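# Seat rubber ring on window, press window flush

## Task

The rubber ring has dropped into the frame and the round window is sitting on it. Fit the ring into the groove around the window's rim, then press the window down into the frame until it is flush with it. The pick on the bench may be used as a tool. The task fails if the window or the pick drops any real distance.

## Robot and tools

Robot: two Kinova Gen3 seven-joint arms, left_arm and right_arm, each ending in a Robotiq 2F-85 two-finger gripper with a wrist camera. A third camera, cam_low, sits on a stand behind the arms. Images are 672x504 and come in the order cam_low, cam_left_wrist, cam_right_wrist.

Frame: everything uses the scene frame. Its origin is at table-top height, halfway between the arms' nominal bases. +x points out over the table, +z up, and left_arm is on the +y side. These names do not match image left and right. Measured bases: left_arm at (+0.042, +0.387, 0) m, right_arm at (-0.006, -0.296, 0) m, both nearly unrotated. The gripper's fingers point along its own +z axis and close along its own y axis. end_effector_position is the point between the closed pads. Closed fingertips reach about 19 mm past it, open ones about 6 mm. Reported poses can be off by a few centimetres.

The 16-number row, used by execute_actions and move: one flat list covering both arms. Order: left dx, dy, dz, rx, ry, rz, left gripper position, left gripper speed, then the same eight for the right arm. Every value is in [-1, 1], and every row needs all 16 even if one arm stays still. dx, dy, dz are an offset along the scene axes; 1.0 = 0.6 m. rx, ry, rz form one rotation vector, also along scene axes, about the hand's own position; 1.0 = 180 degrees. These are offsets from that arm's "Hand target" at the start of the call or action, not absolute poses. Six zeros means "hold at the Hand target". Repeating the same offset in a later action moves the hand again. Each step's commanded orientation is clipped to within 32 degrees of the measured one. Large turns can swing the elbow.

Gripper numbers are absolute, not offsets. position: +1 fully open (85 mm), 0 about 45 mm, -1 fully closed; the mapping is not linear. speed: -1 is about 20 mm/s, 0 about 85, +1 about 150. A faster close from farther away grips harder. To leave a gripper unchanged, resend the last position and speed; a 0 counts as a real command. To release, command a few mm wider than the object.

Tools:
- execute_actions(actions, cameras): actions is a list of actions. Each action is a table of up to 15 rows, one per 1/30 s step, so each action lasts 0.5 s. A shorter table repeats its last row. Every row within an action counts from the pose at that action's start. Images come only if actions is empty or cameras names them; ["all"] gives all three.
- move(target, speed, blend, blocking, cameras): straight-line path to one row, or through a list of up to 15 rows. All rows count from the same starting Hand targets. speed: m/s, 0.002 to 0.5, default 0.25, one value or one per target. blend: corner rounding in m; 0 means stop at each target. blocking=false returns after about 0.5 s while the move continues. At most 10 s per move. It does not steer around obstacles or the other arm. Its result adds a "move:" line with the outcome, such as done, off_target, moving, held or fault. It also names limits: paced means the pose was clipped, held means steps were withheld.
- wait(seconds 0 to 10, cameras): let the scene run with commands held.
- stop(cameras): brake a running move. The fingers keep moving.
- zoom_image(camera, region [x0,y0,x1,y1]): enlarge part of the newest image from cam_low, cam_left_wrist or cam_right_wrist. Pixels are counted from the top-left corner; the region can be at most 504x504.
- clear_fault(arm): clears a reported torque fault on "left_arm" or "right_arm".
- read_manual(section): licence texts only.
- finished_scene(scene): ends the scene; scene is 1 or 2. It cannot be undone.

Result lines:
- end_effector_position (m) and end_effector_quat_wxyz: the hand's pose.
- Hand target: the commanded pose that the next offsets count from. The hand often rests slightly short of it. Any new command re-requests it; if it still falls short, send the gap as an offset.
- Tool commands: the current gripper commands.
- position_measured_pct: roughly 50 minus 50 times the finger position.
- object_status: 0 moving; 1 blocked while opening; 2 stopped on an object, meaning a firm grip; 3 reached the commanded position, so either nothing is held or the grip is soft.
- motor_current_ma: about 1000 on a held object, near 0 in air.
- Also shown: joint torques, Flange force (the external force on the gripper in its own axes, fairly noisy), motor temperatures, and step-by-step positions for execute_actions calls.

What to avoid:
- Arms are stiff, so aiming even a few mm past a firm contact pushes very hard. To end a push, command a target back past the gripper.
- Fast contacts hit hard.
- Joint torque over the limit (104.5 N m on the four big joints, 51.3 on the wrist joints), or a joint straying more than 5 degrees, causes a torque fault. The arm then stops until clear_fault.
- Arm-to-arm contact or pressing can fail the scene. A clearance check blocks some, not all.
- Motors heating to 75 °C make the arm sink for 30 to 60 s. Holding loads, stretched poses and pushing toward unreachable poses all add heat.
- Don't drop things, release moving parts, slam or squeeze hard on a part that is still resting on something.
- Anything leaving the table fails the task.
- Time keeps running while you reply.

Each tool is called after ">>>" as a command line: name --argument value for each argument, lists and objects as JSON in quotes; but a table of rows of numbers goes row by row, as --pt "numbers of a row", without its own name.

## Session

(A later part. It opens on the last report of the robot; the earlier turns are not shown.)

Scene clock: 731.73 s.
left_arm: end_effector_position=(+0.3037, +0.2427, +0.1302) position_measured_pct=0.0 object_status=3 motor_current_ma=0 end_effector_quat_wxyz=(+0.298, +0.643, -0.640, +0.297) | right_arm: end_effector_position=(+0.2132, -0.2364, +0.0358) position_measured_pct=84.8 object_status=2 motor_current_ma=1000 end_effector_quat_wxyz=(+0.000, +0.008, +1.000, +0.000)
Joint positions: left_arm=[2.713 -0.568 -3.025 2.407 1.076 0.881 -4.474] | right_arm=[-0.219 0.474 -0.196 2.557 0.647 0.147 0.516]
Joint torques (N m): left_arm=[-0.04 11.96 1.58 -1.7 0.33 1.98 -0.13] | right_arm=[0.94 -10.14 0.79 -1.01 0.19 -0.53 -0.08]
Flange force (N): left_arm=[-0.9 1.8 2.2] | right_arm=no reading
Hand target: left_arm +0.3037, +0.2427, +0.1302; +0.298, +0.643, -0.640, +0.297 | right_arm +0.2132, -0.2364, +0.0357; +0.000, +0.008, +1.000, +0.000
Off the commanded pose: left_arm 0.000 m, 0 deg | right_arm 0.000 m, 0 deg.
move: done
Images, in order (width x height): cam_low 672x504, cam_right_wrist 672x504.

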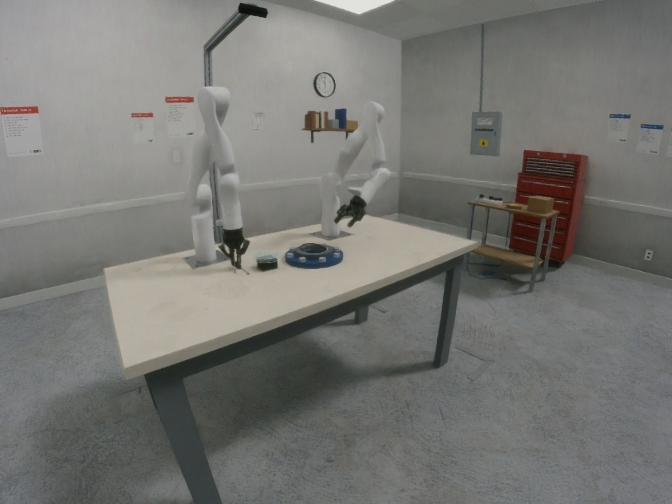

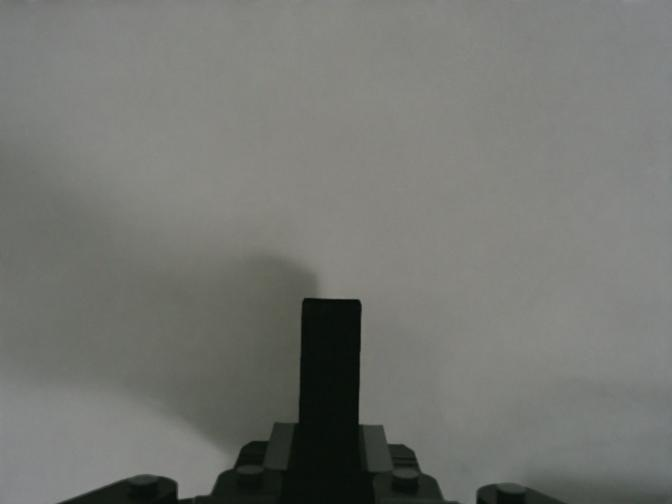

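>>> move --pt "0 0 0 0 0 0 1 0 0 0 -0.0238 0 0 0 -1 -0.8" --speed 0.03

>>> move --pt "0 0 0 0 0 0 1 0 0 0 0 0 0 0 0.3 -1" --pt "0 0 0 0 0 0 1 0 0 0 0.25 0 0 0 0.3 -1" --speed 0.1 --cameras '["cam_right_wrist"]'

Scene clock: 737.53 s.
left_arm: end_effector_position=(+0.3037, +0.2427, +0.1302) position_measured_pct=0.0 object_status=3 motor_current_ma=0 end_effector_quat_wxyz=(+0.298, +0.643, -0.640, +0.297) | right_arm: end_effector_position=(+0.2132, -0.2364, +0.0215) position_measured_pct=84.8 object_status=2 motor_current_ma=1000 end_effector_quat_wxyz=(+0.000, +0.008, +1.000, +0.000)
Joint positions: left_arm=[2.713 -0.568 -3.025 2.407 1.076 0.881 -4.474] | right_arm=[-0.323 0.533 -0.061 2.572 0.692 0.048 0.483]
Joint torques (N m): left_arm=[-0.13 11.97 1.56 -1.69 0.32 1.96 -0.15] | right_arm=[0.84 -10.59 1.21 -0.24 0.23 -0.65 -0.1]
Flange force (N): left_arm=[-0.7 1.6 2.2] | right_arm=no reading
Hand target: left_arm +0.3037, +0.2427, +0.1302; +0.298, +0.643, -0.640, +0.297 | right_arm +0.2132, -0.2364, +0.0215; +0.000, +0.008, +1.000, +0.000
Off the commanded pose: left_arm 0.000 m, 0 deg | right_arm 0.000 m, 0 deg.
move: done

Scene clock: 741.97 s.
left_arm: end_effector_position=(+0.3037, +0.2427, +0.1302) position_measured_pct=0.0 object_status=3 motor_current_ma=0 end_effector_quat_wxyz=(+0.298, +0.643, -0.640, +0.297) | right_arm: end_effector_position=(+0.2132, -0.2364, +0.1714) position_measured_pct=35.1 object_status=3 motor_current_ma=0 end_effector_quat_wxyz=(+0.000, +0.008, +1.000, +0.000)
Joint positions: left_arm=[2.713 -0.568 -3.025 2.407 1.076 0.881 -4.474] | right_arm=[0.177 0.025 -0.55 2.336 0.018 0.784 1.164]
Joint torques (N m): left_arm=[-0.07 11.98 1.55 -1.7 0.35 1.96 -0.14] | right_arm=[1.01 -5.74 0.93 -6.02 0.18 -0.67 -0.15]
Flange force (N): left_arm=[-0.9 1.7 2.1] | right_arm=[1.0 3.6 -4.0]
Hand target: left_arm +0.3037, +0.2427, +0.1302; +0.298, +0.643, -0.640, +0.297 | right_arm +0.2132, -0.2364, +0.1715; +0.000, +0.008, +1.000, +0.000
Off the commanded pose: left_arm 0.000 m, 0 deg | right_arm 0.000 m, 0 deg.
move: done
Images, in order (width x height): cam_right_wrist 672x504.

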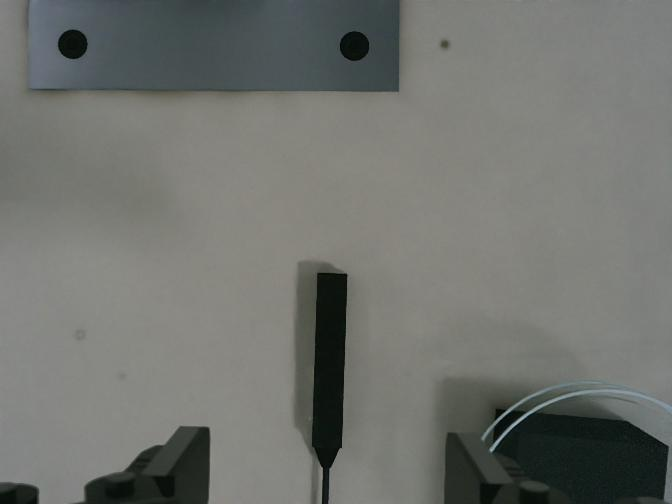

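>>> move --target '[-0.0228,-0.1695,0.066,0.278,0,0,1,0,0,0,0,0,0,0,0.3,-1]' --cameras '["cam_left_wrist"]'

Scene clock: 756.70 s.
left_arm: end_effector_position=(+0.2900, +0.1410, +0.1698) position_measured_pct=0.0 object_status=3 motor_current_ma=0 end_effector_quat_wxyz=(-0.002, +0.708, -0.706, -0.001) | right_arm: end_effector_position=(+0.2132, -0.2364, +0.1715) position_measured_pct=35.1 object_status=3 motor_current_ma=0 end_effector_quat_wxyz=(+0.000, +0.008, +1.000, +0.000)
Joint positions: left_arm=[3.899 -0.277 -3.102 2.02 -0.019 0.848 -2.339] | right_arm=[0.177 0.025 -0.55 2.336 0.018 0.784 1.165]
Joint torques (N m): left_arm=[0.02 12.99 0.06 -7.87 -0.1 -0.26 -0.27] | right_arm=[0.91 -5.84 0.96 -6.05 0.22 -0.5 -0.09]
Flange force (N): left_arm=[-0.5 1.7 2.5] | right_arm=[0.9 3.7 -3.0]
Hand target: left_arm +0.2900, +0.1410, +0.1698; -0.002, +0.708, -0.706, -0.001 | right_arm +0.2132, -0.2364, +0.1715; +0.000, +0.008, +1.000, +0.000
Off the commanded pose: left_arm 0.000 m, 0 deg | right_arm 0.000 m, 0 deg.
move: done
Images, in order (width x height): cam_left_wrist 672x504.

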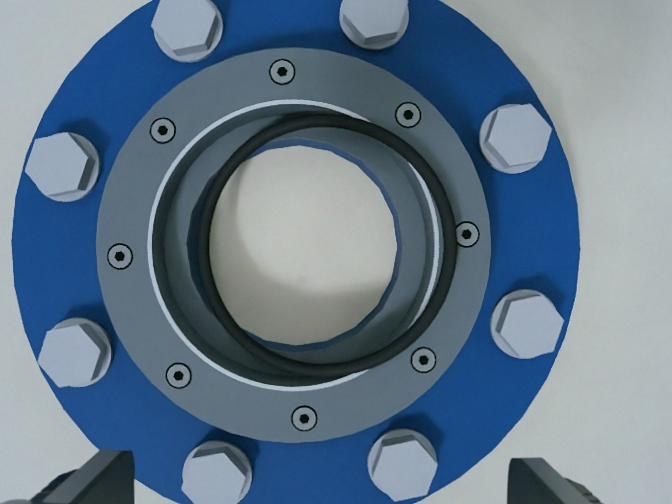

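>>> move --pt "-0.0817 -0.0983 0 0.0011 0 0 -0.45 0 0 0 0 0 0 0 0.3 -1" --pt "-0.0817 -0.0983 -0.1497 0.0011 0 0 -0.45 0 0 0 0 0 0 0 0.3 -1" --pt "-0.0817 -0.0983 -0.1747 0.0011 0 0 -0.45 0 0 0 0 0 0 0 0.3 -1" --speed '[0.15,0.1,0.03]' --cameras '["cam_left_wrist","cam_low"]'

>>> zoom_image --camera "cam_low" --region '[270, 210, 350, 275]'

Scene clock: 773.13 s.
left_arm: end_effector_position=(+0.2410, +0.0820, +0.0650) position_measured_pct=72.7 object_status=3 motor_current_ma=0 end_effector_quat_wxyz=(-0.003, +0.708, -0.706, -0.002) | right_arm: end_effector_position=(+0.2132, -0.2364, +0.1715) position_measured_pct=35.1 object_status=3 motor_current_ma=0 end_effector_quat_wxyz=(+0.000, +0.008, +1.000, +0.000)
Joint positions: left_arm=[4.099 -0.525 -3.08 2.1 -0.071 0.525 -2.075] | right_arm=[0.177 0.025 -0.55 2.336 0.018 0.784 1.165]
Joint torques (N m): left_arm=[-0.1 14.87 0.36 -5.45 -0.07 -0.34 -0.15] | right_arm=[0.94 -5.9 0.98 -6.15 0.21 -0.53 -0.14]
Flange force (N): left_arm=[-1.4 1.7 0.7] | right_arm=[1.0 3.6 -2.8]
Hand target: left_arm +0.2410, +0.0820, +0.0650; -0.003, +0.708, -0.706, -0.002 | right_arm +0.2132, -0.2364, +0.1715; +0.000, +0.008, +1.000, +0.000
Off the commanded pose: left_arm 0.000 m, 0 deg | right_arm 0.000 m, 0 deg.
move: done
Images, in order (width x height): cam_low 672x504, cam_left_wrist 672x504.

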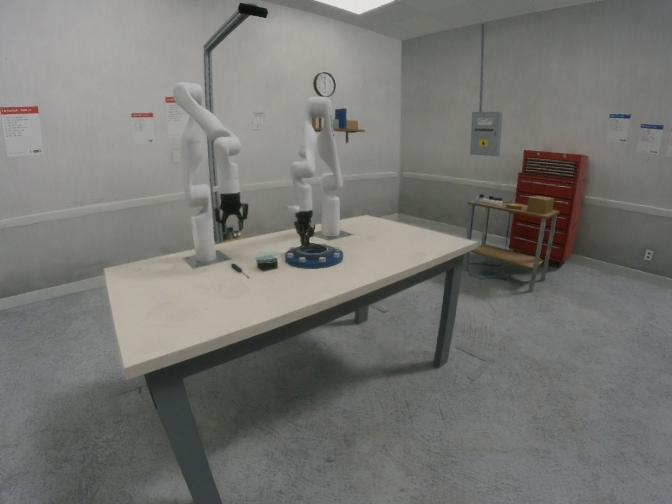

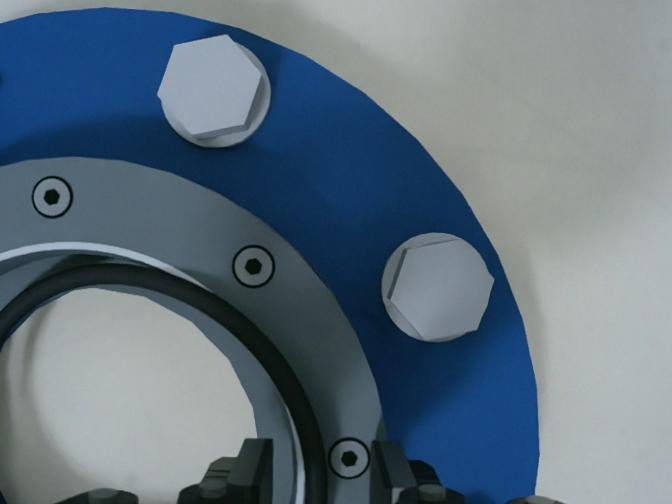

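Scaled by 6.300 from the camera's 672x504 image, which has a finer 960x720 frame.

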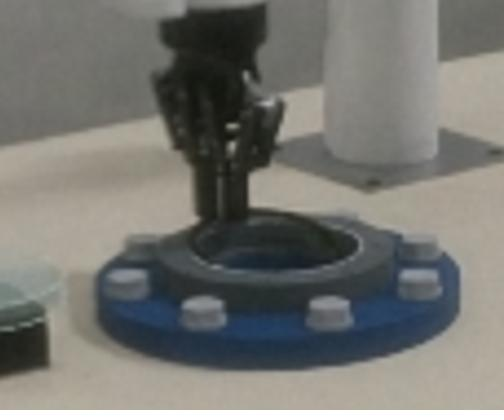

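>>> move --target '[0,0,-0.0033,0,0,0,-0.45,0,0,0,0,0,0,0,0.3,-1]' --speed 0.03

>>> move --target '[0,0,-0.0017,0,0,0,-0.45,0,0,0,0,0,0,0,0.3,-1]' --speed 0.03

Scene clock: 777.23 s.
left_arm: end_effector_position=(+0.2410, +0.0820, +0.0630) position_measured_pct=72.7 object_status=3 motor_current_ma=0 end_effector_quat_wxyz=(-0.003, +0.708, -0.706, -0.002) | right_arm: end_effector_position=(+0.2132, -0.2364, +0.1715) position_measured_pct=35.1 object_status=3 motor_current_ma=0 end_effector_quat_wxyz=(+0.000, +0.008, +1.000, +0.000)
Joint positions: left_arm=[4.099 -0.53 -3.08 2.101 -0.072 0.519 -2.075] | right_arm=[0.177 0.025 -0.55 2.336 0.018 0.784 1.165]
Joint torques (N m): left_arm=[-0.06 15.39 0.36 -5.4 -0.08 -0.29 -0.16] | right_arm=[0.9 -5.92 1.01 -6.07 0.23 -0.51 -0.13]
Flange force (N): left_arm=[-1.0 1.3 2.0] | right_arm=[0.8 3.7 -2.9]
Hand target: left_arm +0.2410, +0.0820, +0.0630; -0.003, +0.708, -0.706, -0.002 | right_arm +0.2132, -0.2364, +0.1715; +0.000, +0.008, +1.000, +0.000
Off the commanded pose: left_arm 0.000 m, 0 deg | right_arm 0.000 m, 0 deg.
move: done

Scene clock: 777.93 s.
left_arm: end_effector_position=(+0.2410, +0.0820, +0.0620) position_measured_pct=72.7 object_status=3 motor_current_ma=0 end_effector_quat_wxyz=(-0.003, +0.708, -0.706, -0.002) | right_arm: end_effector_position=(+0.2132, -0.2364, +0.1715) position_measured_pct=35.1 object_status=3 motor_current_ma=0 end_effector_quat_wxyz=(+0.000, +0.008, +1.000, +0.000)
Joint positions: left_arm=[4.099 -0.532 -3.081 2.102 -0.072 0.515 -2.075] | right_arm=[0.177 0.025 -0.55 2.336 0.018 0.784 1.165]
Joint torques (N m): left_arm=[-0.08 12.75 0.18 -5.52 -0.1 -1 -0.11] | right_arm=[0.99 -5.85 0.93 -6.17 0.24 -0.53 -0.11]
Flange force (N): left_arm=[-3.4 2.7 -6.6] | right_arm=[1.2 3.7 -2.9]
Hand target: left_arm +0.2410, +0.0820, +0.0620; -0.003, +0.708, -0.706, -0.002 | right_arm +0.2132, -0.2364, +0.1715; +0.000, +0.008, +1.000, +0.000
Off the commanded pose: left_arm 0.000 m, 0 deg | right_arm 0.000 m, 0 deg.
move: done

>>> move --target '[0,0,0.0022,0,0,0,-0.45,0,0,0,0,0,0,0,0.3,-1]' --speed 0.03

>>> move --target '[0,0,0,0,0,0,-0.95,-1,0,0,0,0,0,0,0.3,-1]'

>>> move --target '[0,0,0.05,0,0,0,-0.95,-1,0,0,0,0,0,0,0.3,-1]' --speed 0.05 --cameras '["cam_left_wrist","cam_low"]'

>>> zoom_image --camera "cam_low" --region '[270, 200, 350, 275]'

Scene clock: 784.27 s.
left_arm: end_effector_position=(+0.2410, +0.0820, +0.0633) position_measured_pct=72.7 object_status=3 motor_current_ma=0 end_effector_quat_wxyz=(-0.003, +0.708, -0.706, -0.002) | right_arm: end_effector_position=(+0.2132, -0.2364, +0.1715) position_measured_pct=35.1 object_status=3 motor_current_ma=0 end_effector_quat_wxyz=(+0.000, +0.008, +1.000, +0.000)
Joint positions: left_arm=[4.099 -0.529 -3.08 2.101 -0.072 0.519 -2.075] | right_arm=[0.177 0.025 -0.55 2.336 0.018 0.784 1.165]
Joint torques (N m): left_arm=[-0.07 15.18 0.39 -5.49 -0.06 -0.3 -0.16] | right_arm=[0.97 -5.88 0.93 -6.1 0.23 -0.5 -0.08]
Flange force (N): left_arm=[-1.4 1.6 1.6] | right_arm=[0.9 3.9 -2.7]
Hand target: left_arm +0.2410, +0.0820, +0.0633; -0.003, +0.708, -0.706, -0.002 | right_arm +0.2132, -0.2364, +0.1715; +0.000, +0.008, +1.000, +0.000
Off the commanded pose: left_arm 0.000 m, 0 deg | right_arm 0.000 m, 0 deg.
move: done

Scene clock: 785.97 s.
left_arm: end_effector_position=(+0.2410, +0.0820, +0.0633) position_measured_pct=96.1 object_status=0 motor_current_ma=1000 end_effector_quat_wxyz=(-0.003, +0.708, -0.706, -0.002) | right_arm: end_effector_position=(+0.2132, -0.2364, +0.1715) position_measured_pct=35.1 object_status=3 motor_current_ma=0 end_effector_quat_wxyz=(+0.000, +0.008, +1.000, +0.000)
Joint positions: left_arm=[4.099 -0.529 -3.08 2.101 -0.072 0.52 -2.075] | right_arm=[0.177 0.025 -0.55 2.336 0.018 0.784 1.165]
Joint torques (N m): left_arm=[-0.09 15.23 0.37 -5.46 -0.06 -0.24 -0.14] | right_arm=[1.02 -5.88 0.97 -6.19 0.24 -0.5 -0.12]
Flange force (N): left_arm=[-1.4 1.6 1.8] | right_arm=[1.2 3.8 -2.6]
Hand target: left_arm +0.2410, +0.0820, +0.0633; -0.003, +0.708, -0.706, -0.002 | right_arm +0.2132, -0.2364, +0.1715; +0.000, +0.008, +1.000, +0.000
Off the commanded pose: left_arm 0.000 m, 0 deg | right_arm 0.000 m, 0 deg.
move: done

Scene clock: 786.97 s.
left_arm: end_effector_position=(+0.2410, +0.0820, +0.0933) position_measured_pct=96.1 object_status=2 motor_current_ma=1000 end_effector_quat_wxyz=(-0.003, +0.708, -0.706, -0.002) | right_arm: end_effector_position=(+0.2132, -0.2364, +0.1715) position_measured_pct=35.1 object_status=3 motor_current_ma=0 end_effector_quat_wxyz=(+0.000, +0.008, +1.000, +0.000)
Joint positions: left_arm=[4.091 -0.46 -3.071 2.074 -0.062 0.616 -2.084] | right_arm=[0.177 0.025 -0.55 2.336 0.018 0.784 1.165]
Joint torques (N m): left_arm=[-0.05 14.81 0.33 -6.19 -0.07 -0.32 -0.18] | right_arm=[0.95 -5.84 0.95 -6.07 0.2 -0.51 -0.14]
Flange force (N): left_arm=[-1.0 1.4 1.9] | right_arm=[1.0 3.6 -3.0]
Hand target: left_arm +0.2410, +0.0820, +0.0933; -0.003, +0.708, -0.706, -0.002 | right_arm +0.2132, -0.2364, +0.1715; +0.000, +0.008, +1.000, +0.000
Off the commanded pose: left_arm 0.000 m, 0 deg | right_arm 0.000 m, 0 deg.
move: done
Images, in order (width x height): cam_low 672x504, cam_left_wrist 672x504.

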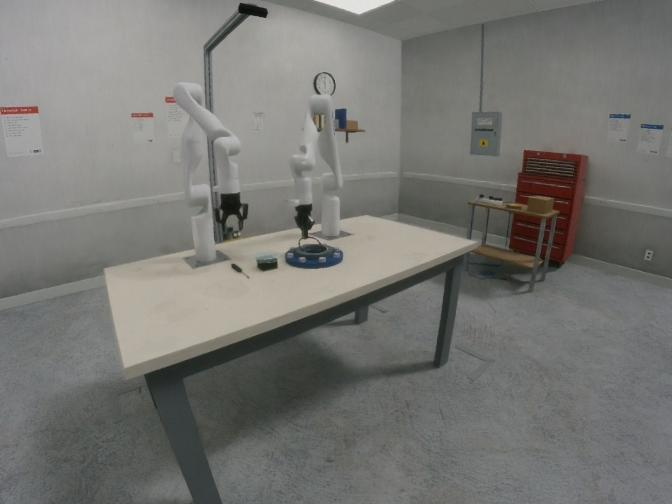

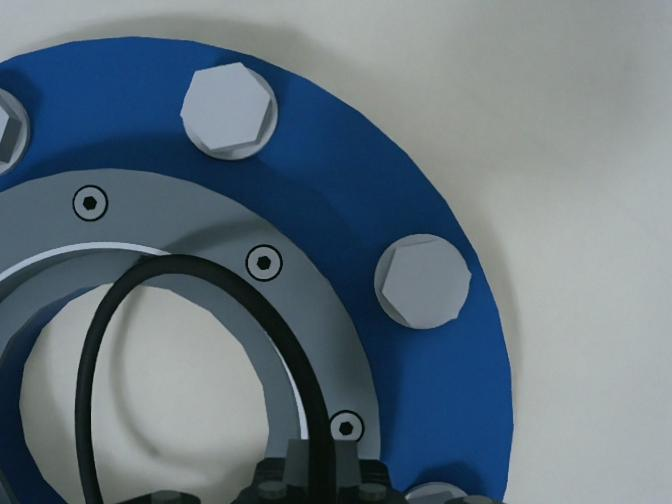

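Scaled by 6.300 from the camera's 672x504 image, which has a finer 960x720 frame.

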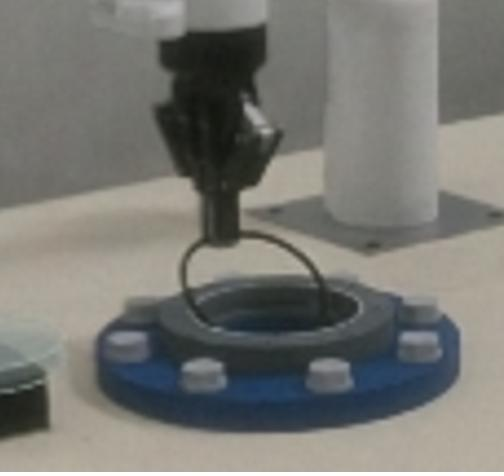

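>>> move --target '[0,0,0.2,0,0,0,-0.95,-1,0,0,0,0,0,0,0.3,-1]' --speed 0.1 --cameras '["cam_left_wrist","cam_low"]'

>>> zoom_image --camera "cam_low" --region '[270, 180, 350, 255]'

Scene clock: 812.17 s.
left_arm: end_effector_position=(+0.2410, +0.0820, +0.2133) position_measured_pct=96.1 object_status=2 motor_current_ma=1000 end_effector_quat_wxyz=(-0.003, +0.708, -0.706, -0.002) | right_arm: end_effector_position=(+0.2132, -0.2364, +0.1715) position_measured_pct=35.1 object_status=3 motor_current_ma=0 end_effector_quat_wxyz=(+0.000, +0.008, +1.000, +0.000)
Joint positions: left_arm=[4.074 -0.244 -3.055 1.895 -0.03 1.01 -2.115] | right_arm=[0.177 0.025 -0.55 2.336 0.018 0.784 1.165]
Joint torques (N m): left_arm=[-0.05 12.95 0.18 -8.73 -0.06 -0.17 -0.13] | right_arm=[0.94 -5.91 0.94 -6.19 0.22 -0.54 -0.06]
Flange force (N): left_arm=[-1.3 1.6 2.6] | right_arm=[1.0 3.9 -2.6]
Hand target: left_arm +0.2410, +0.0820, +0.2133; -0.003, +0.708, -0.706, -0.002 | right_arm +0.2132, -0.2364, +0.1715; +0.000, +0.008, +1.000, +0.000
Off the commanded pose: left_arm 0.000 m, 0 deg | right_arm 0.000 m, 0 deg.
move: done
Images, in order (width x height): cam_low 672x504, cam_left_wrist 672x504.

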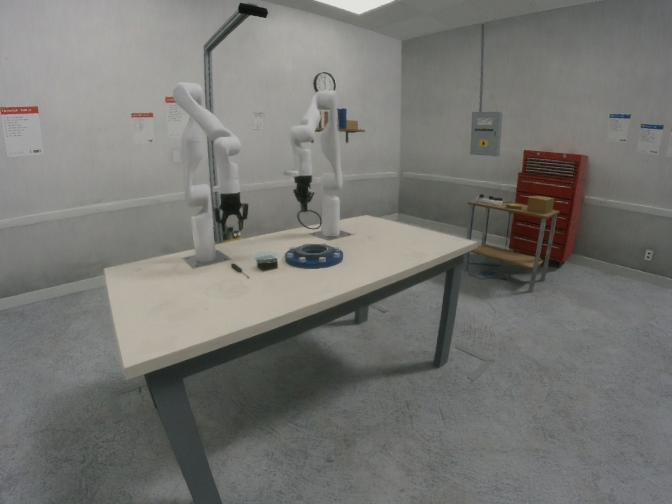

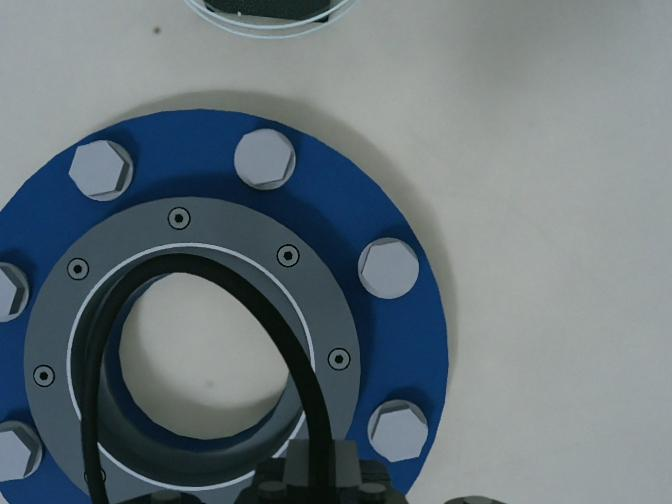

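Scaled by 6.300 from the camera's 672x504 image, which has a finer 960x720 frame.

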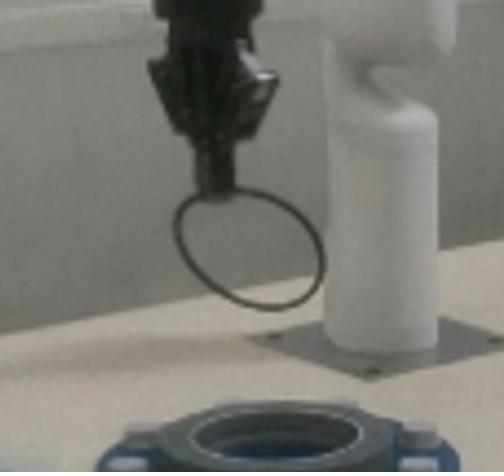

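>>> move --target '[0,0,0.12,0,0,0,-0.95,-1,0,-0.3,0.12,0,0,0,0.3,-1]' --speed 0.15

>>> move --target '[0.07,-0.348,0,0,0,0,-0.95,-1,0,0,0,0,0,0,0.3,-1]' --speed 0.15 --cameras '["all"]'

Scene clock: 849.80 s.
left_arm: end_effector_position=(+0.2410, +0.0820, +0.2853) position_measured_pct=96.1 object_status=2 motor_current_ma=1000 end_effector_quat_wxyz=(-0.003, +0.708, -0.706, -0.002) | right_arm: end_effector_position=(+0.2132, -0.4164, +0.2435) position_measured_pct=35.1 object_status=3 motor_current_ma=0 end_effector_quat_wxyz=(+0.000, +0.008, +1.000, +0.000)
Joint positions: left_arm=[4.07 -0.167 -3.054 1.74 -0.02 1.242 -2.126] | right_arm=[0.528 -0.063 -0.111 2.131 -0.009 1.073 1.973]
Joint torques (N m): left_arm=[-0.06 12.52 0.08 -9.64 -0.08 -0.25 -0.15] | right_arm=[1.03 -6.38 0.98 -7.65 0.25 -0.44 -0.07]
Flange force (N): left_arm=[-0.8 1.3 2.7] | right_arm=[-1.4 3.3 -2.4]
Hand target: left_arm +0.2410, +0.0820, +0.2853; -0.003, +0.708, -0.706, -0.002 | right_arm +0.2132, -0.4165, +0.2435; +0.000, +0.008, +1.000, +0.000
Off the commanded pose: left_arm 0.000 m, 0 deg | right_arm 0.000 m, 0 deg.
move: done

Scene clock: 851.83 s.
left_arm: end_effector_position=(+0.2830, -0.1268, +0.2853) position_measured_pct=96.1 object_status=2 motor_current_ma=1000 end_effector_quat_wxyz=(-0.003, +0.708, -0.706, -0.002) | right_arm: end_effector_position=(+0.2132, -0.4164, +0.2435) position_measured_pct=35.1 object_status=3 motor_current_ma=0 end_effector_quat_wxyz=(+0.000, +0.008, +1.000, +0.000)
Joint positions: left_arm=[4.239 -0.657 -3.046 0.987 -0.062 1.507 -1.97] | right_arm=[0.528 -0.063 -0.111 2.131 -0.009 1.073 1.973]
Joint torques (N m): left_arm=[-0.07 22.16 0.62 -10.02 -0.05 -0.31 -0.15] | right_arm=[1.01 -6.34 1.03 -7.64 0.21 -0.54 -0.09]
Flange force (N): left_arm=[-1.7 1.3 2.4] | right_arm=[-1.3 3.4 -2.8]
Hand target: left_arm +0.2830, -0.1268, +0.2853; -0.003, +0.708, -0.706, -0.002 | right_arm +0.2132, -0.4164, +0.2435; +0.000, +0.008, +1.000, +0.000
Off the commanded pose: left_arm 0.000 m, 0 deg | right_arm 0.000 m, 0 deg.
move: done

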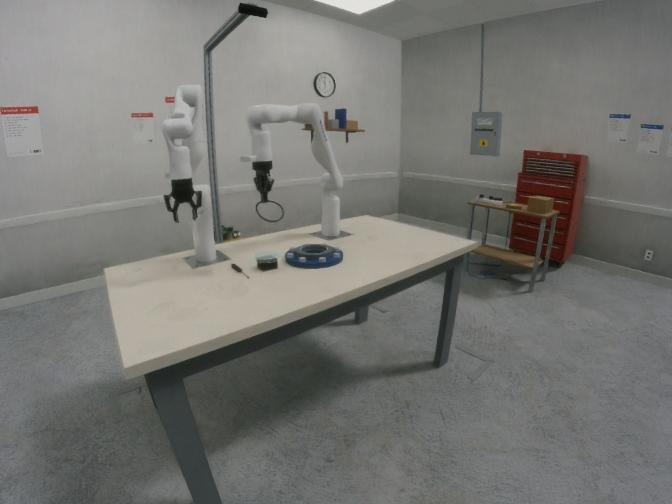

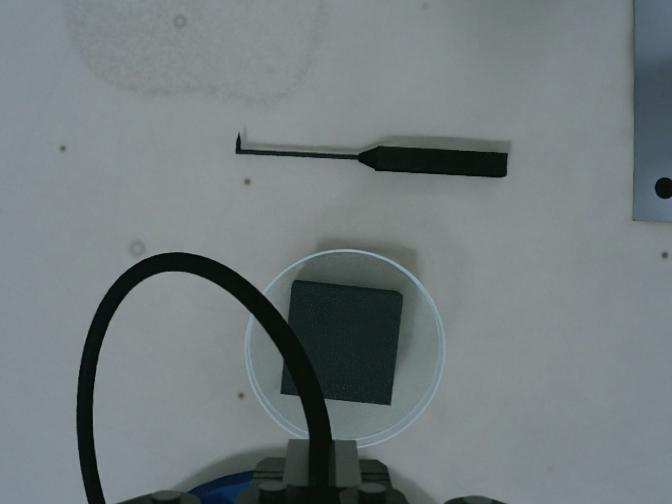

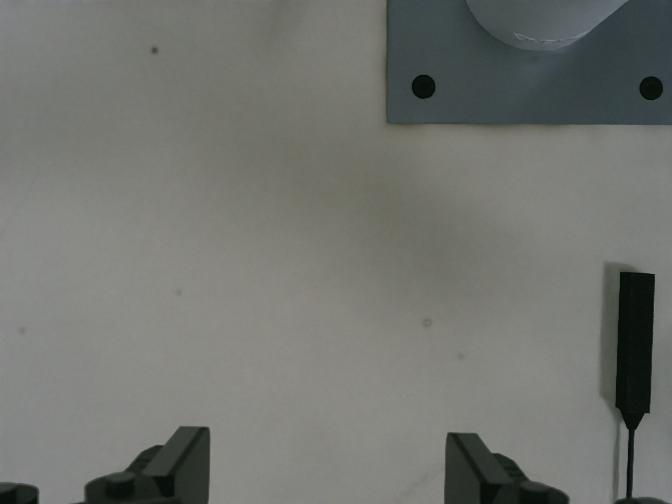

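>>> zoom_image --camera "cam_low" --region '[200, 130, 360, 290]'

Scaled by 3.150 from the camera's 672x504 image, which has a finer 960x720 frame.

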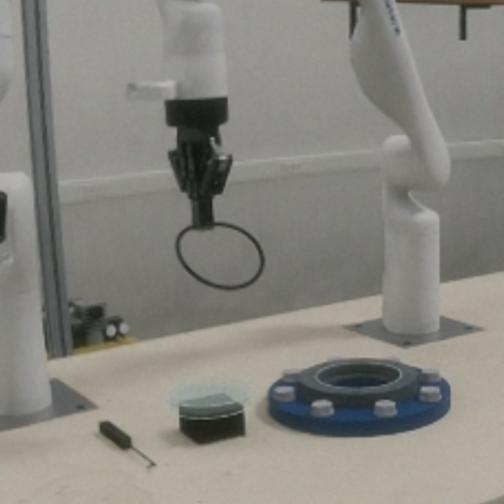

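>>> move --target '[-0.0317,0,-0.235,0,0,0,-0.95,-1,0,0,0,0,0,0,0.3,-1]' --speed 0.12 --cameras '["all"]'

>>> zoom_image --camera "cam_low" --region '[230, 200, 310, 280]'

Scene clock: 866.77 s.
left_arm: end_effector_position=(+0.2639, -0.1268, +0.1443) position_measured_pct=96.1 object_status=2 motor_current_ma=1000 end_effector_quat_wxyz=(-0.003, +0.708, -0.706, -0.002) | right_arm: end_effector_position=(+0.2132, -0.4164, +0.2435) position_measured_pct=35.1 object_status=3 motor_current_ma=0 end_effector_quat_wxyz=(+0.000, +0.008, +1.000, +0.000)
Joint positions: left_arm=[4.263 -0.736 -3.047 1.307 -0.075 1.109 -1.922] | right_arm=[0.528 -0.063 -0.111 2.131 -0.009 1.073 1.973]
Joint torques (N m): left_arm=[-0.05 22.12 0.73 -9.18 -0.06 -0.11 -0.13] | right_arm=[0.97 -6.37 1.08 -7.69 0.27 -0.51 -0.08]
Flange force (N): left_arm=[-3.1 1.7 2.1] | right_arm=[-1.3 3.5 -2.6]
Hand target: left_arm +0.2639, -0.1268, +0.1443; -0.003, +0.708, -0.706, -0.002 | right_arm +0.2132, -0.4164, +0.2435; +0.000, +0.008, +1.000, +0.000
Off the commanded pose: left_arm 0.000 m, 0 deg | right_arm 0.000 m, 0 deg.
move: done

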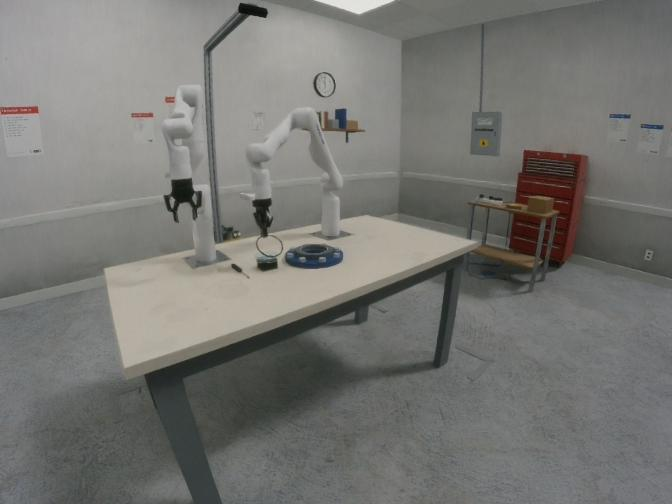

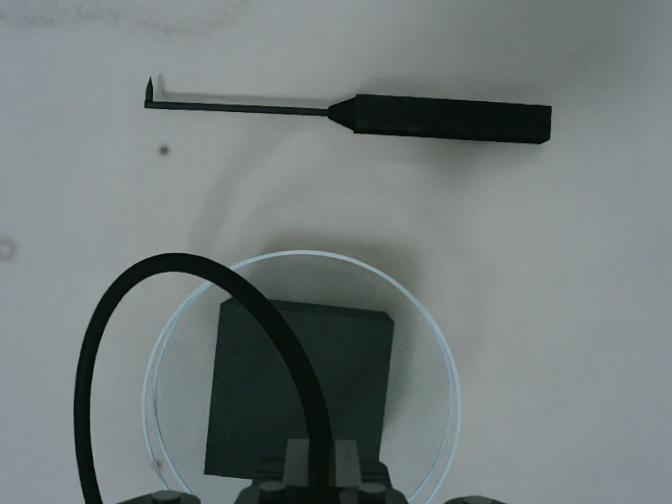

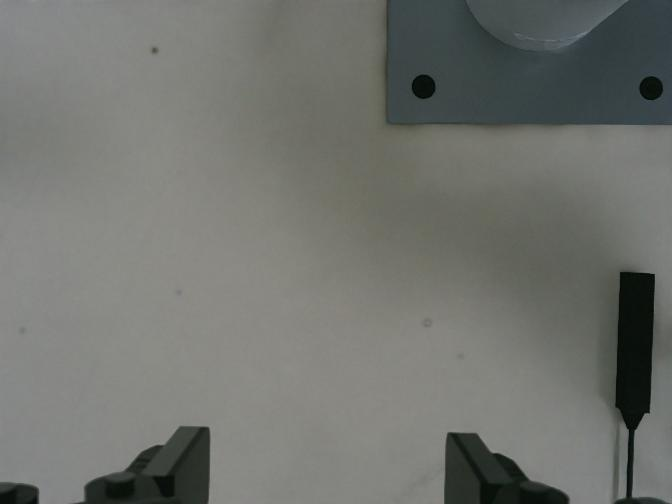

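Scaled by 6.300 from the camera's 672x504 image, which has a finer 960x720 frame.

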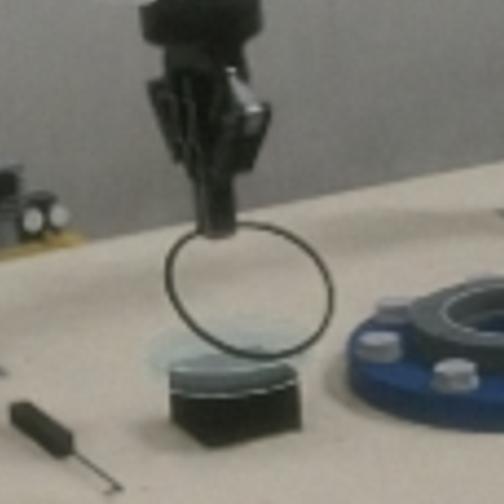

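>>> move --target '[0,0,0,0,0,0,-0.95,-1,0.0947,0,-0.10,0.385,0.385,-0.385,-1,-1]' --speed 0.2 --cameras '["all"]'

Scene clock: 881.00 s.
left_arm: end_effector_position=(+0.2639, -0.1268, +0.1443) position_measured_pct=96.1 object_status=2 motor_current_ma=1000 end_effector_quat_wxyz=(-0.003, +0.708, -0.706, -0.002) | right_arm: end_effector_position=(+0.2700, -0.4164, +0.1835) position_measured_pct=98.7 object_status=3 motor_current_ma=950 end_effector_quat_wxyz=(+0.504, -0.504, -0.496, -0.496)
Joint positions: left_arm=[4.263 -0.736 -3.047 1.307 -0.075 1.109 -1.922] | right_arm=[0.877 1.126 0.134 1.588 -0.704 1.982 1.378]
Joint torques (N m): left_arm=[-0.06 22.26 0.75 -9.15 -0.11 -0.26 -0.15] | right_arm=[0.89 -20.06 0.89 -1.4 -0.28 2.45 -0.08]
Flange force (N): left_arm=[-2.4 1.4 1.9] | right_arm=[-0.6 2.3 0.2]
Hand target: left_arm +0.2639, -0.1268, +0.1443; -0.003, +0.708, -0.706, -0.002 | right_arm +0.2700, -0.4164, +0.1835; +0.504, -0.504, -0.496, -0.496
Off the commanded pose: left_arm 0.000 m, 0 deg | right_arm 0.000 m, 0 deg.
move: done

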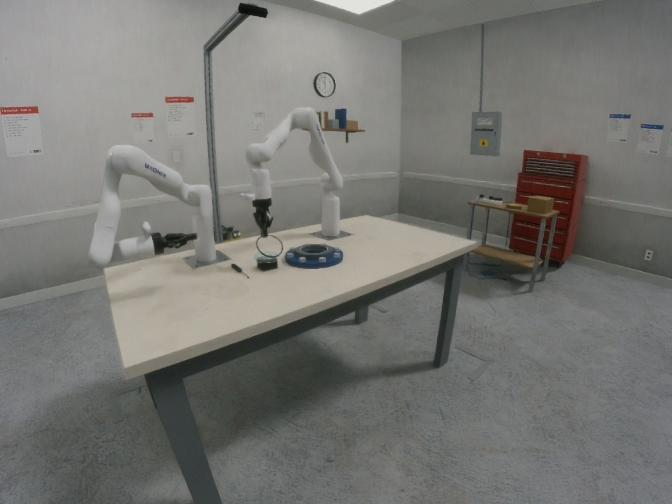

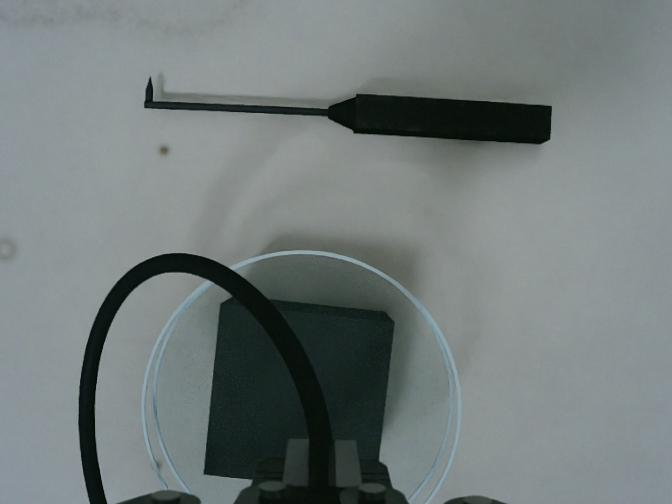

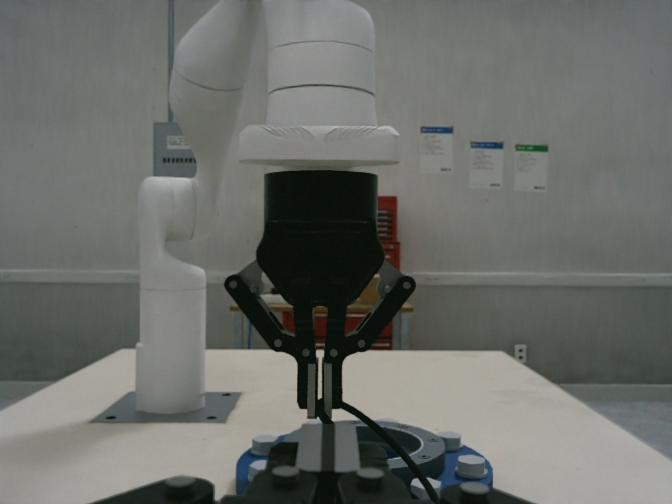

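>>> move --target '[0,0,0,0,0,0,-0.95,-1,0,0,-0.117,0,0,0,1,0]' --speed 0.1 --cameras '["all"]'

Scene clock: 888.80 s.
left_arm: end_effector_position=(+0.2639, -0.1268, +0.1443) position_measured_pct=96.1 object_status=2 motor_current_ma=1000 end_effector_quat_wxyz=(-0.003, +0.708, -0.706, -0.002) | right_arm: end_effector_position=(+0.2700, -0.4164, +0.1133) position_measured_pct=0.0 object_status=0 motor_current_ma=0 end_effector_quat_wxyz=(+0.504, -0.504, -0.496, -0.496)
Joint positions: left_arm=[4.263 -0.736 -3.047 1.307 -0.075 1.109 -1.922] | right_arm=[0.882 1.28 0.126 1.516 -0.701 1.916 1.428]
Joint torques (N m): left_arm=[-0.07 22.25 0.75 -9.12 -0.06 -0.29 -0.13] | right_arm=[0.96 -20.39 0.81 -0.74 -0.14 2.44 -0.12]
Flange force (N): left_arm=[-2.3 1.4 1.8] | right_arm=[-0.5 2.3 0.4]
Hand target: left_arm +0.2639, -0.1268, +0.1443; -0.003, +0.708, -0.706, -0.002 | right_arm +0.2700, -0.4164, +0.1133; +0.504, -0.504, -0.496, -0.496
Off the commanded pose: left_arm 0.000 m, 0 deg | right_arm 0.000 m, 0 deg.
move: done

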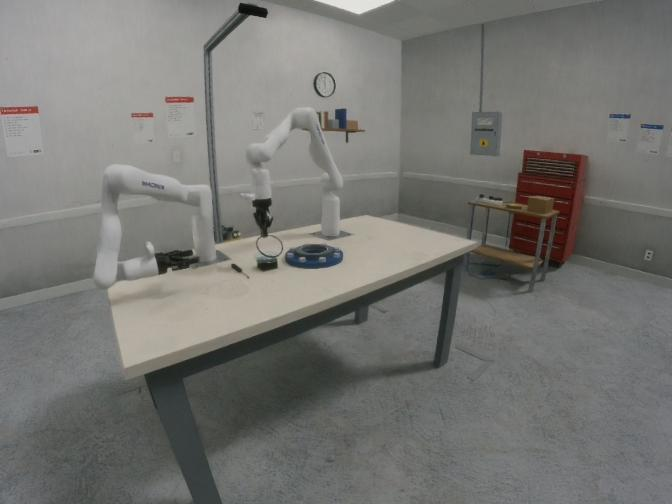

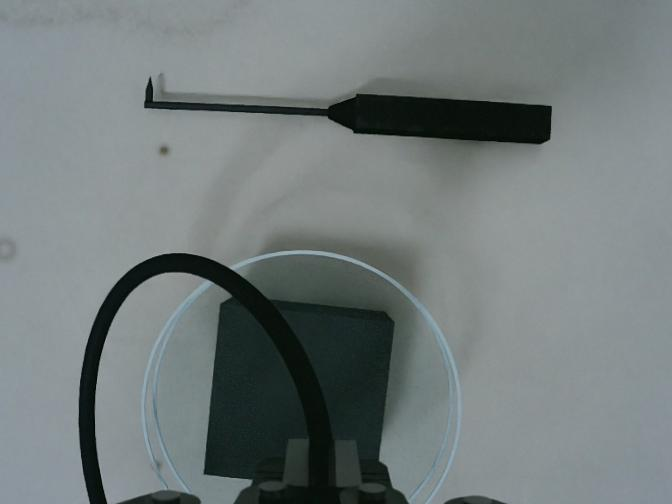

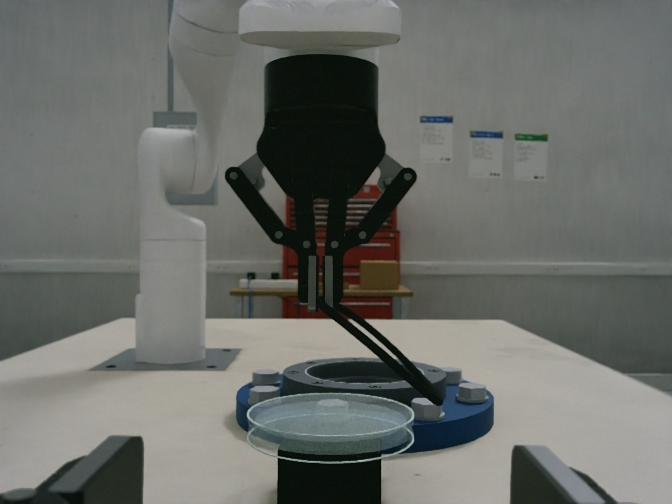

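>>> move --pt "0 0 -0.0200 0 0 0 -0.95 -1 0 0 0 0 0 0 1 0" --pt "-0.02 0 -0.02 0 0 0 -0.95 -1 0 0 0 0 0 0 1 0" --speed 0.05 --cameras '["cam_right_wrist","cam_left_wrist"]'

>>> zoom_image --camera "cam_right_wrist" --region '[230, 250, 480, 470]'

Scene clock: 897.23 s.
left_arm: end_effector_position=(+0.2520, -0.1268, +0.1323) position_measured_pct=96.1 object_status=2 motor_current_ma=1000 end_effector_quat_wxyz=(-0.003, +0.708, -0.706, -0.002) | right_arm: end_effector_position=(+0.2700, -0.4164, +0.1133) position_measured_pct=0.0 object_status=3 motor_current_ma=0 end_effector_quat_wxyz=(+0.504, -0.504, -0.496, -0.496)
Joint positions: left_arm=[4.282 -0.74 -3.047 1.342 -0.076 1.07 -1.9] | right_arm=[0.882 1.281 0.126 1.516 -0.701 1.916 1.428]
Joint torques (N m): left_arm=[0.11 22.06 0.74 -9.07 -0.06 -0.48 -0.19] | right_arm=[0.96 -20.38 0.83 -0.74 -0.07 2.47 -0.15]
Flange force (N): left_arm=[-2.6 1.2 1.3] | right_arm=[-0.5 2.4 0.5]
Hand target: left_arm +0.2520, -0.1268, +0.1323; -0.003, +0.708, -0.706, -0.002 | right_arm +0.2700, -0.4164, +0.1133; +0.504, -0.504, -0.496, -0.496
Off the commanded pose: left_arm 0.000 m, 0 deg | right_arm 0.000 m, 0 deg.
move: done
Images, in order (width x height): cam_left_wrist 672x504, cam_right_wrist 672x504.

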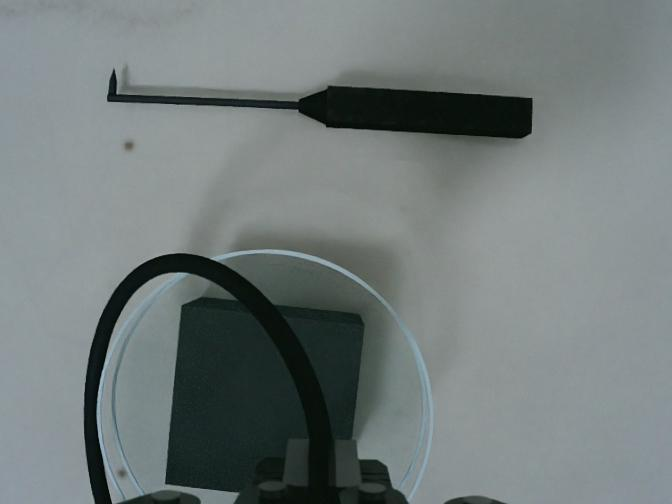

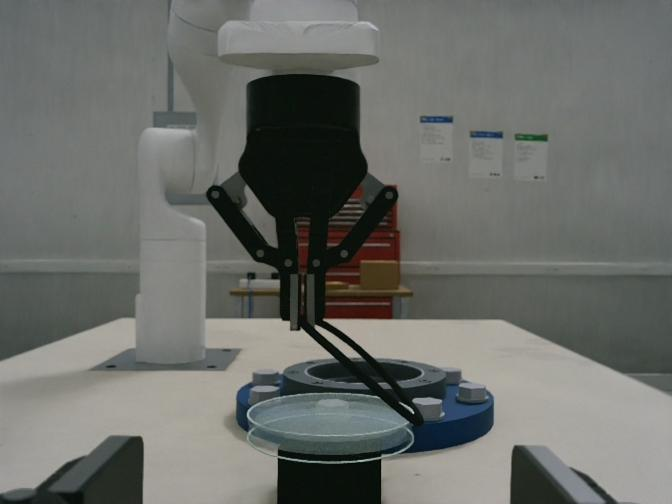

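Scaled by 2.016.

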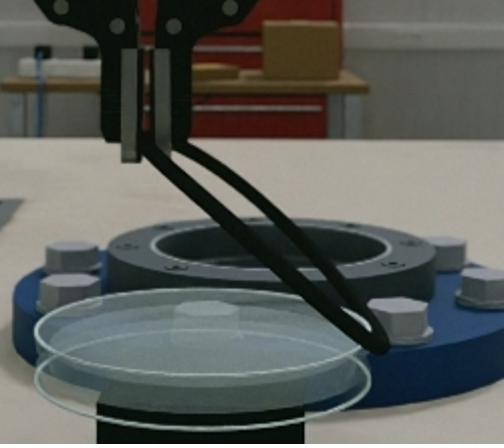

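>>> move --pt "-0.0183 0 -0.0233 0 0 0 -0.95 -1 0 0 0 0 0 0 1 0" --speed 0.04 --cameras '["cam_right_wrist","cam_left_wrist"]'

>>> zoom_image --camera "cam_right_wrist" --region '[230, 250, 480, 470]'

Scene clock: 930.13 s.
left_arm: end_effector_position=(+0.2410, -0.1268, +0.1184) position_measured_pct=96.1 object_status=2 motor_current_ma=1000 end_effector_quat_wxyz=(-0.003, +0.708, -0.706, -0.002) | right_arm: end_effector_position=(+0.2700, -0.4164, +0.1133) position_measured_pct=0.0 object_status=3 motor_current_ma=0 end_effector_quat_wxyz=(+0.504, -0.504, -0.496, -0.496)
Joint positions: left_arm=[4.3 -0.748 -3.048 1.376 -0.078 1.028 -1.88] | right_arm=[0.882 1.281 0.126 1.516 -0.701 1.916 1.428]
Joint torques (N m): left_arm=[-0.23 22.06 0.72 -8.89 -0.08 -0.27 -0.16] | right_arm=[0.89 -20.43 0.77 -0.67 -0.09 2.46 -0.11]
Motor temperatures (°C): left_arm=[32 37 30 29 38 41 34] | right_arm=[34 29 27 31 34 37 37]
Flange force (N): left_arm=[-2.7 1.8 1.8] | right_arm=[-0.7 2.5 0.1]
Hand target: left_arm +0.2410, -0.1268, +0.1183; -0.003, +0.708, -0.706, -0.002 | right_arm +0.2700, -0.4164, +0.1133; +0.504, -0.504, -0.496, -0.496
Off the commanded pose: left_arm 0.000 m, 0 deg | right_arm 0.000 m, 0 deg.
move: done
Images, in order (width x height): cam_left_wrist 672x504, cam_right_wrist 672x504.

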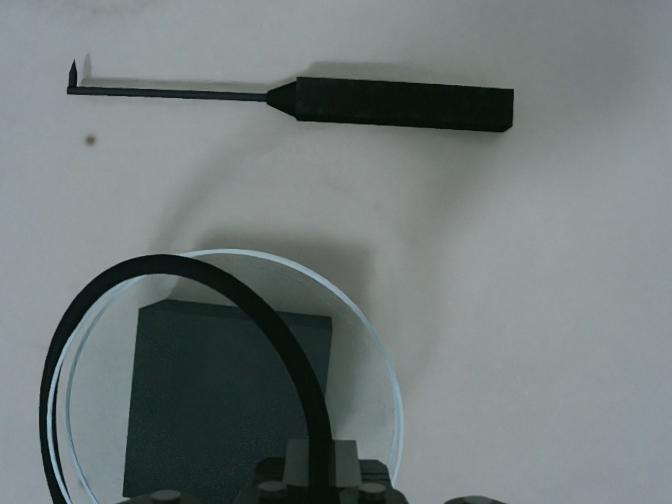

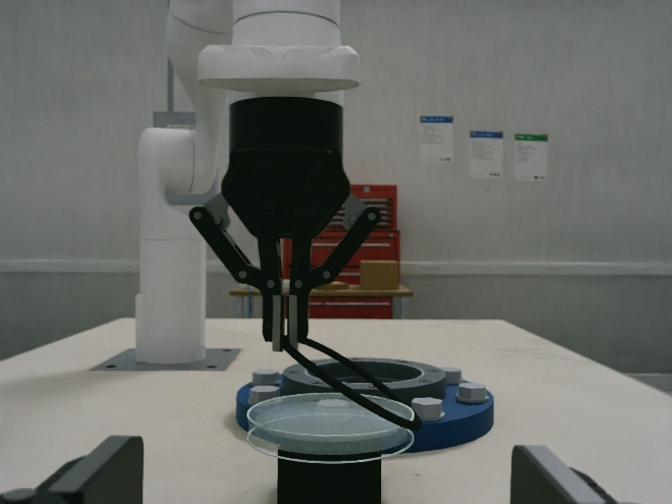

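Scaled by 2.016.

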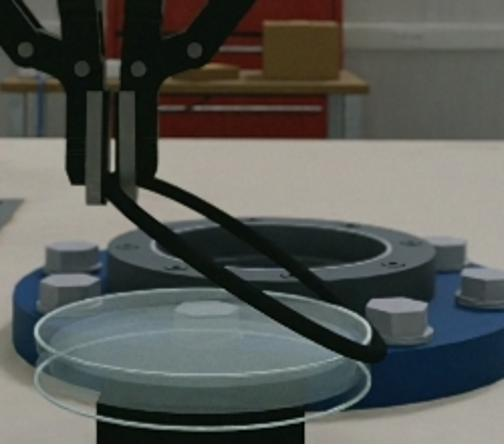

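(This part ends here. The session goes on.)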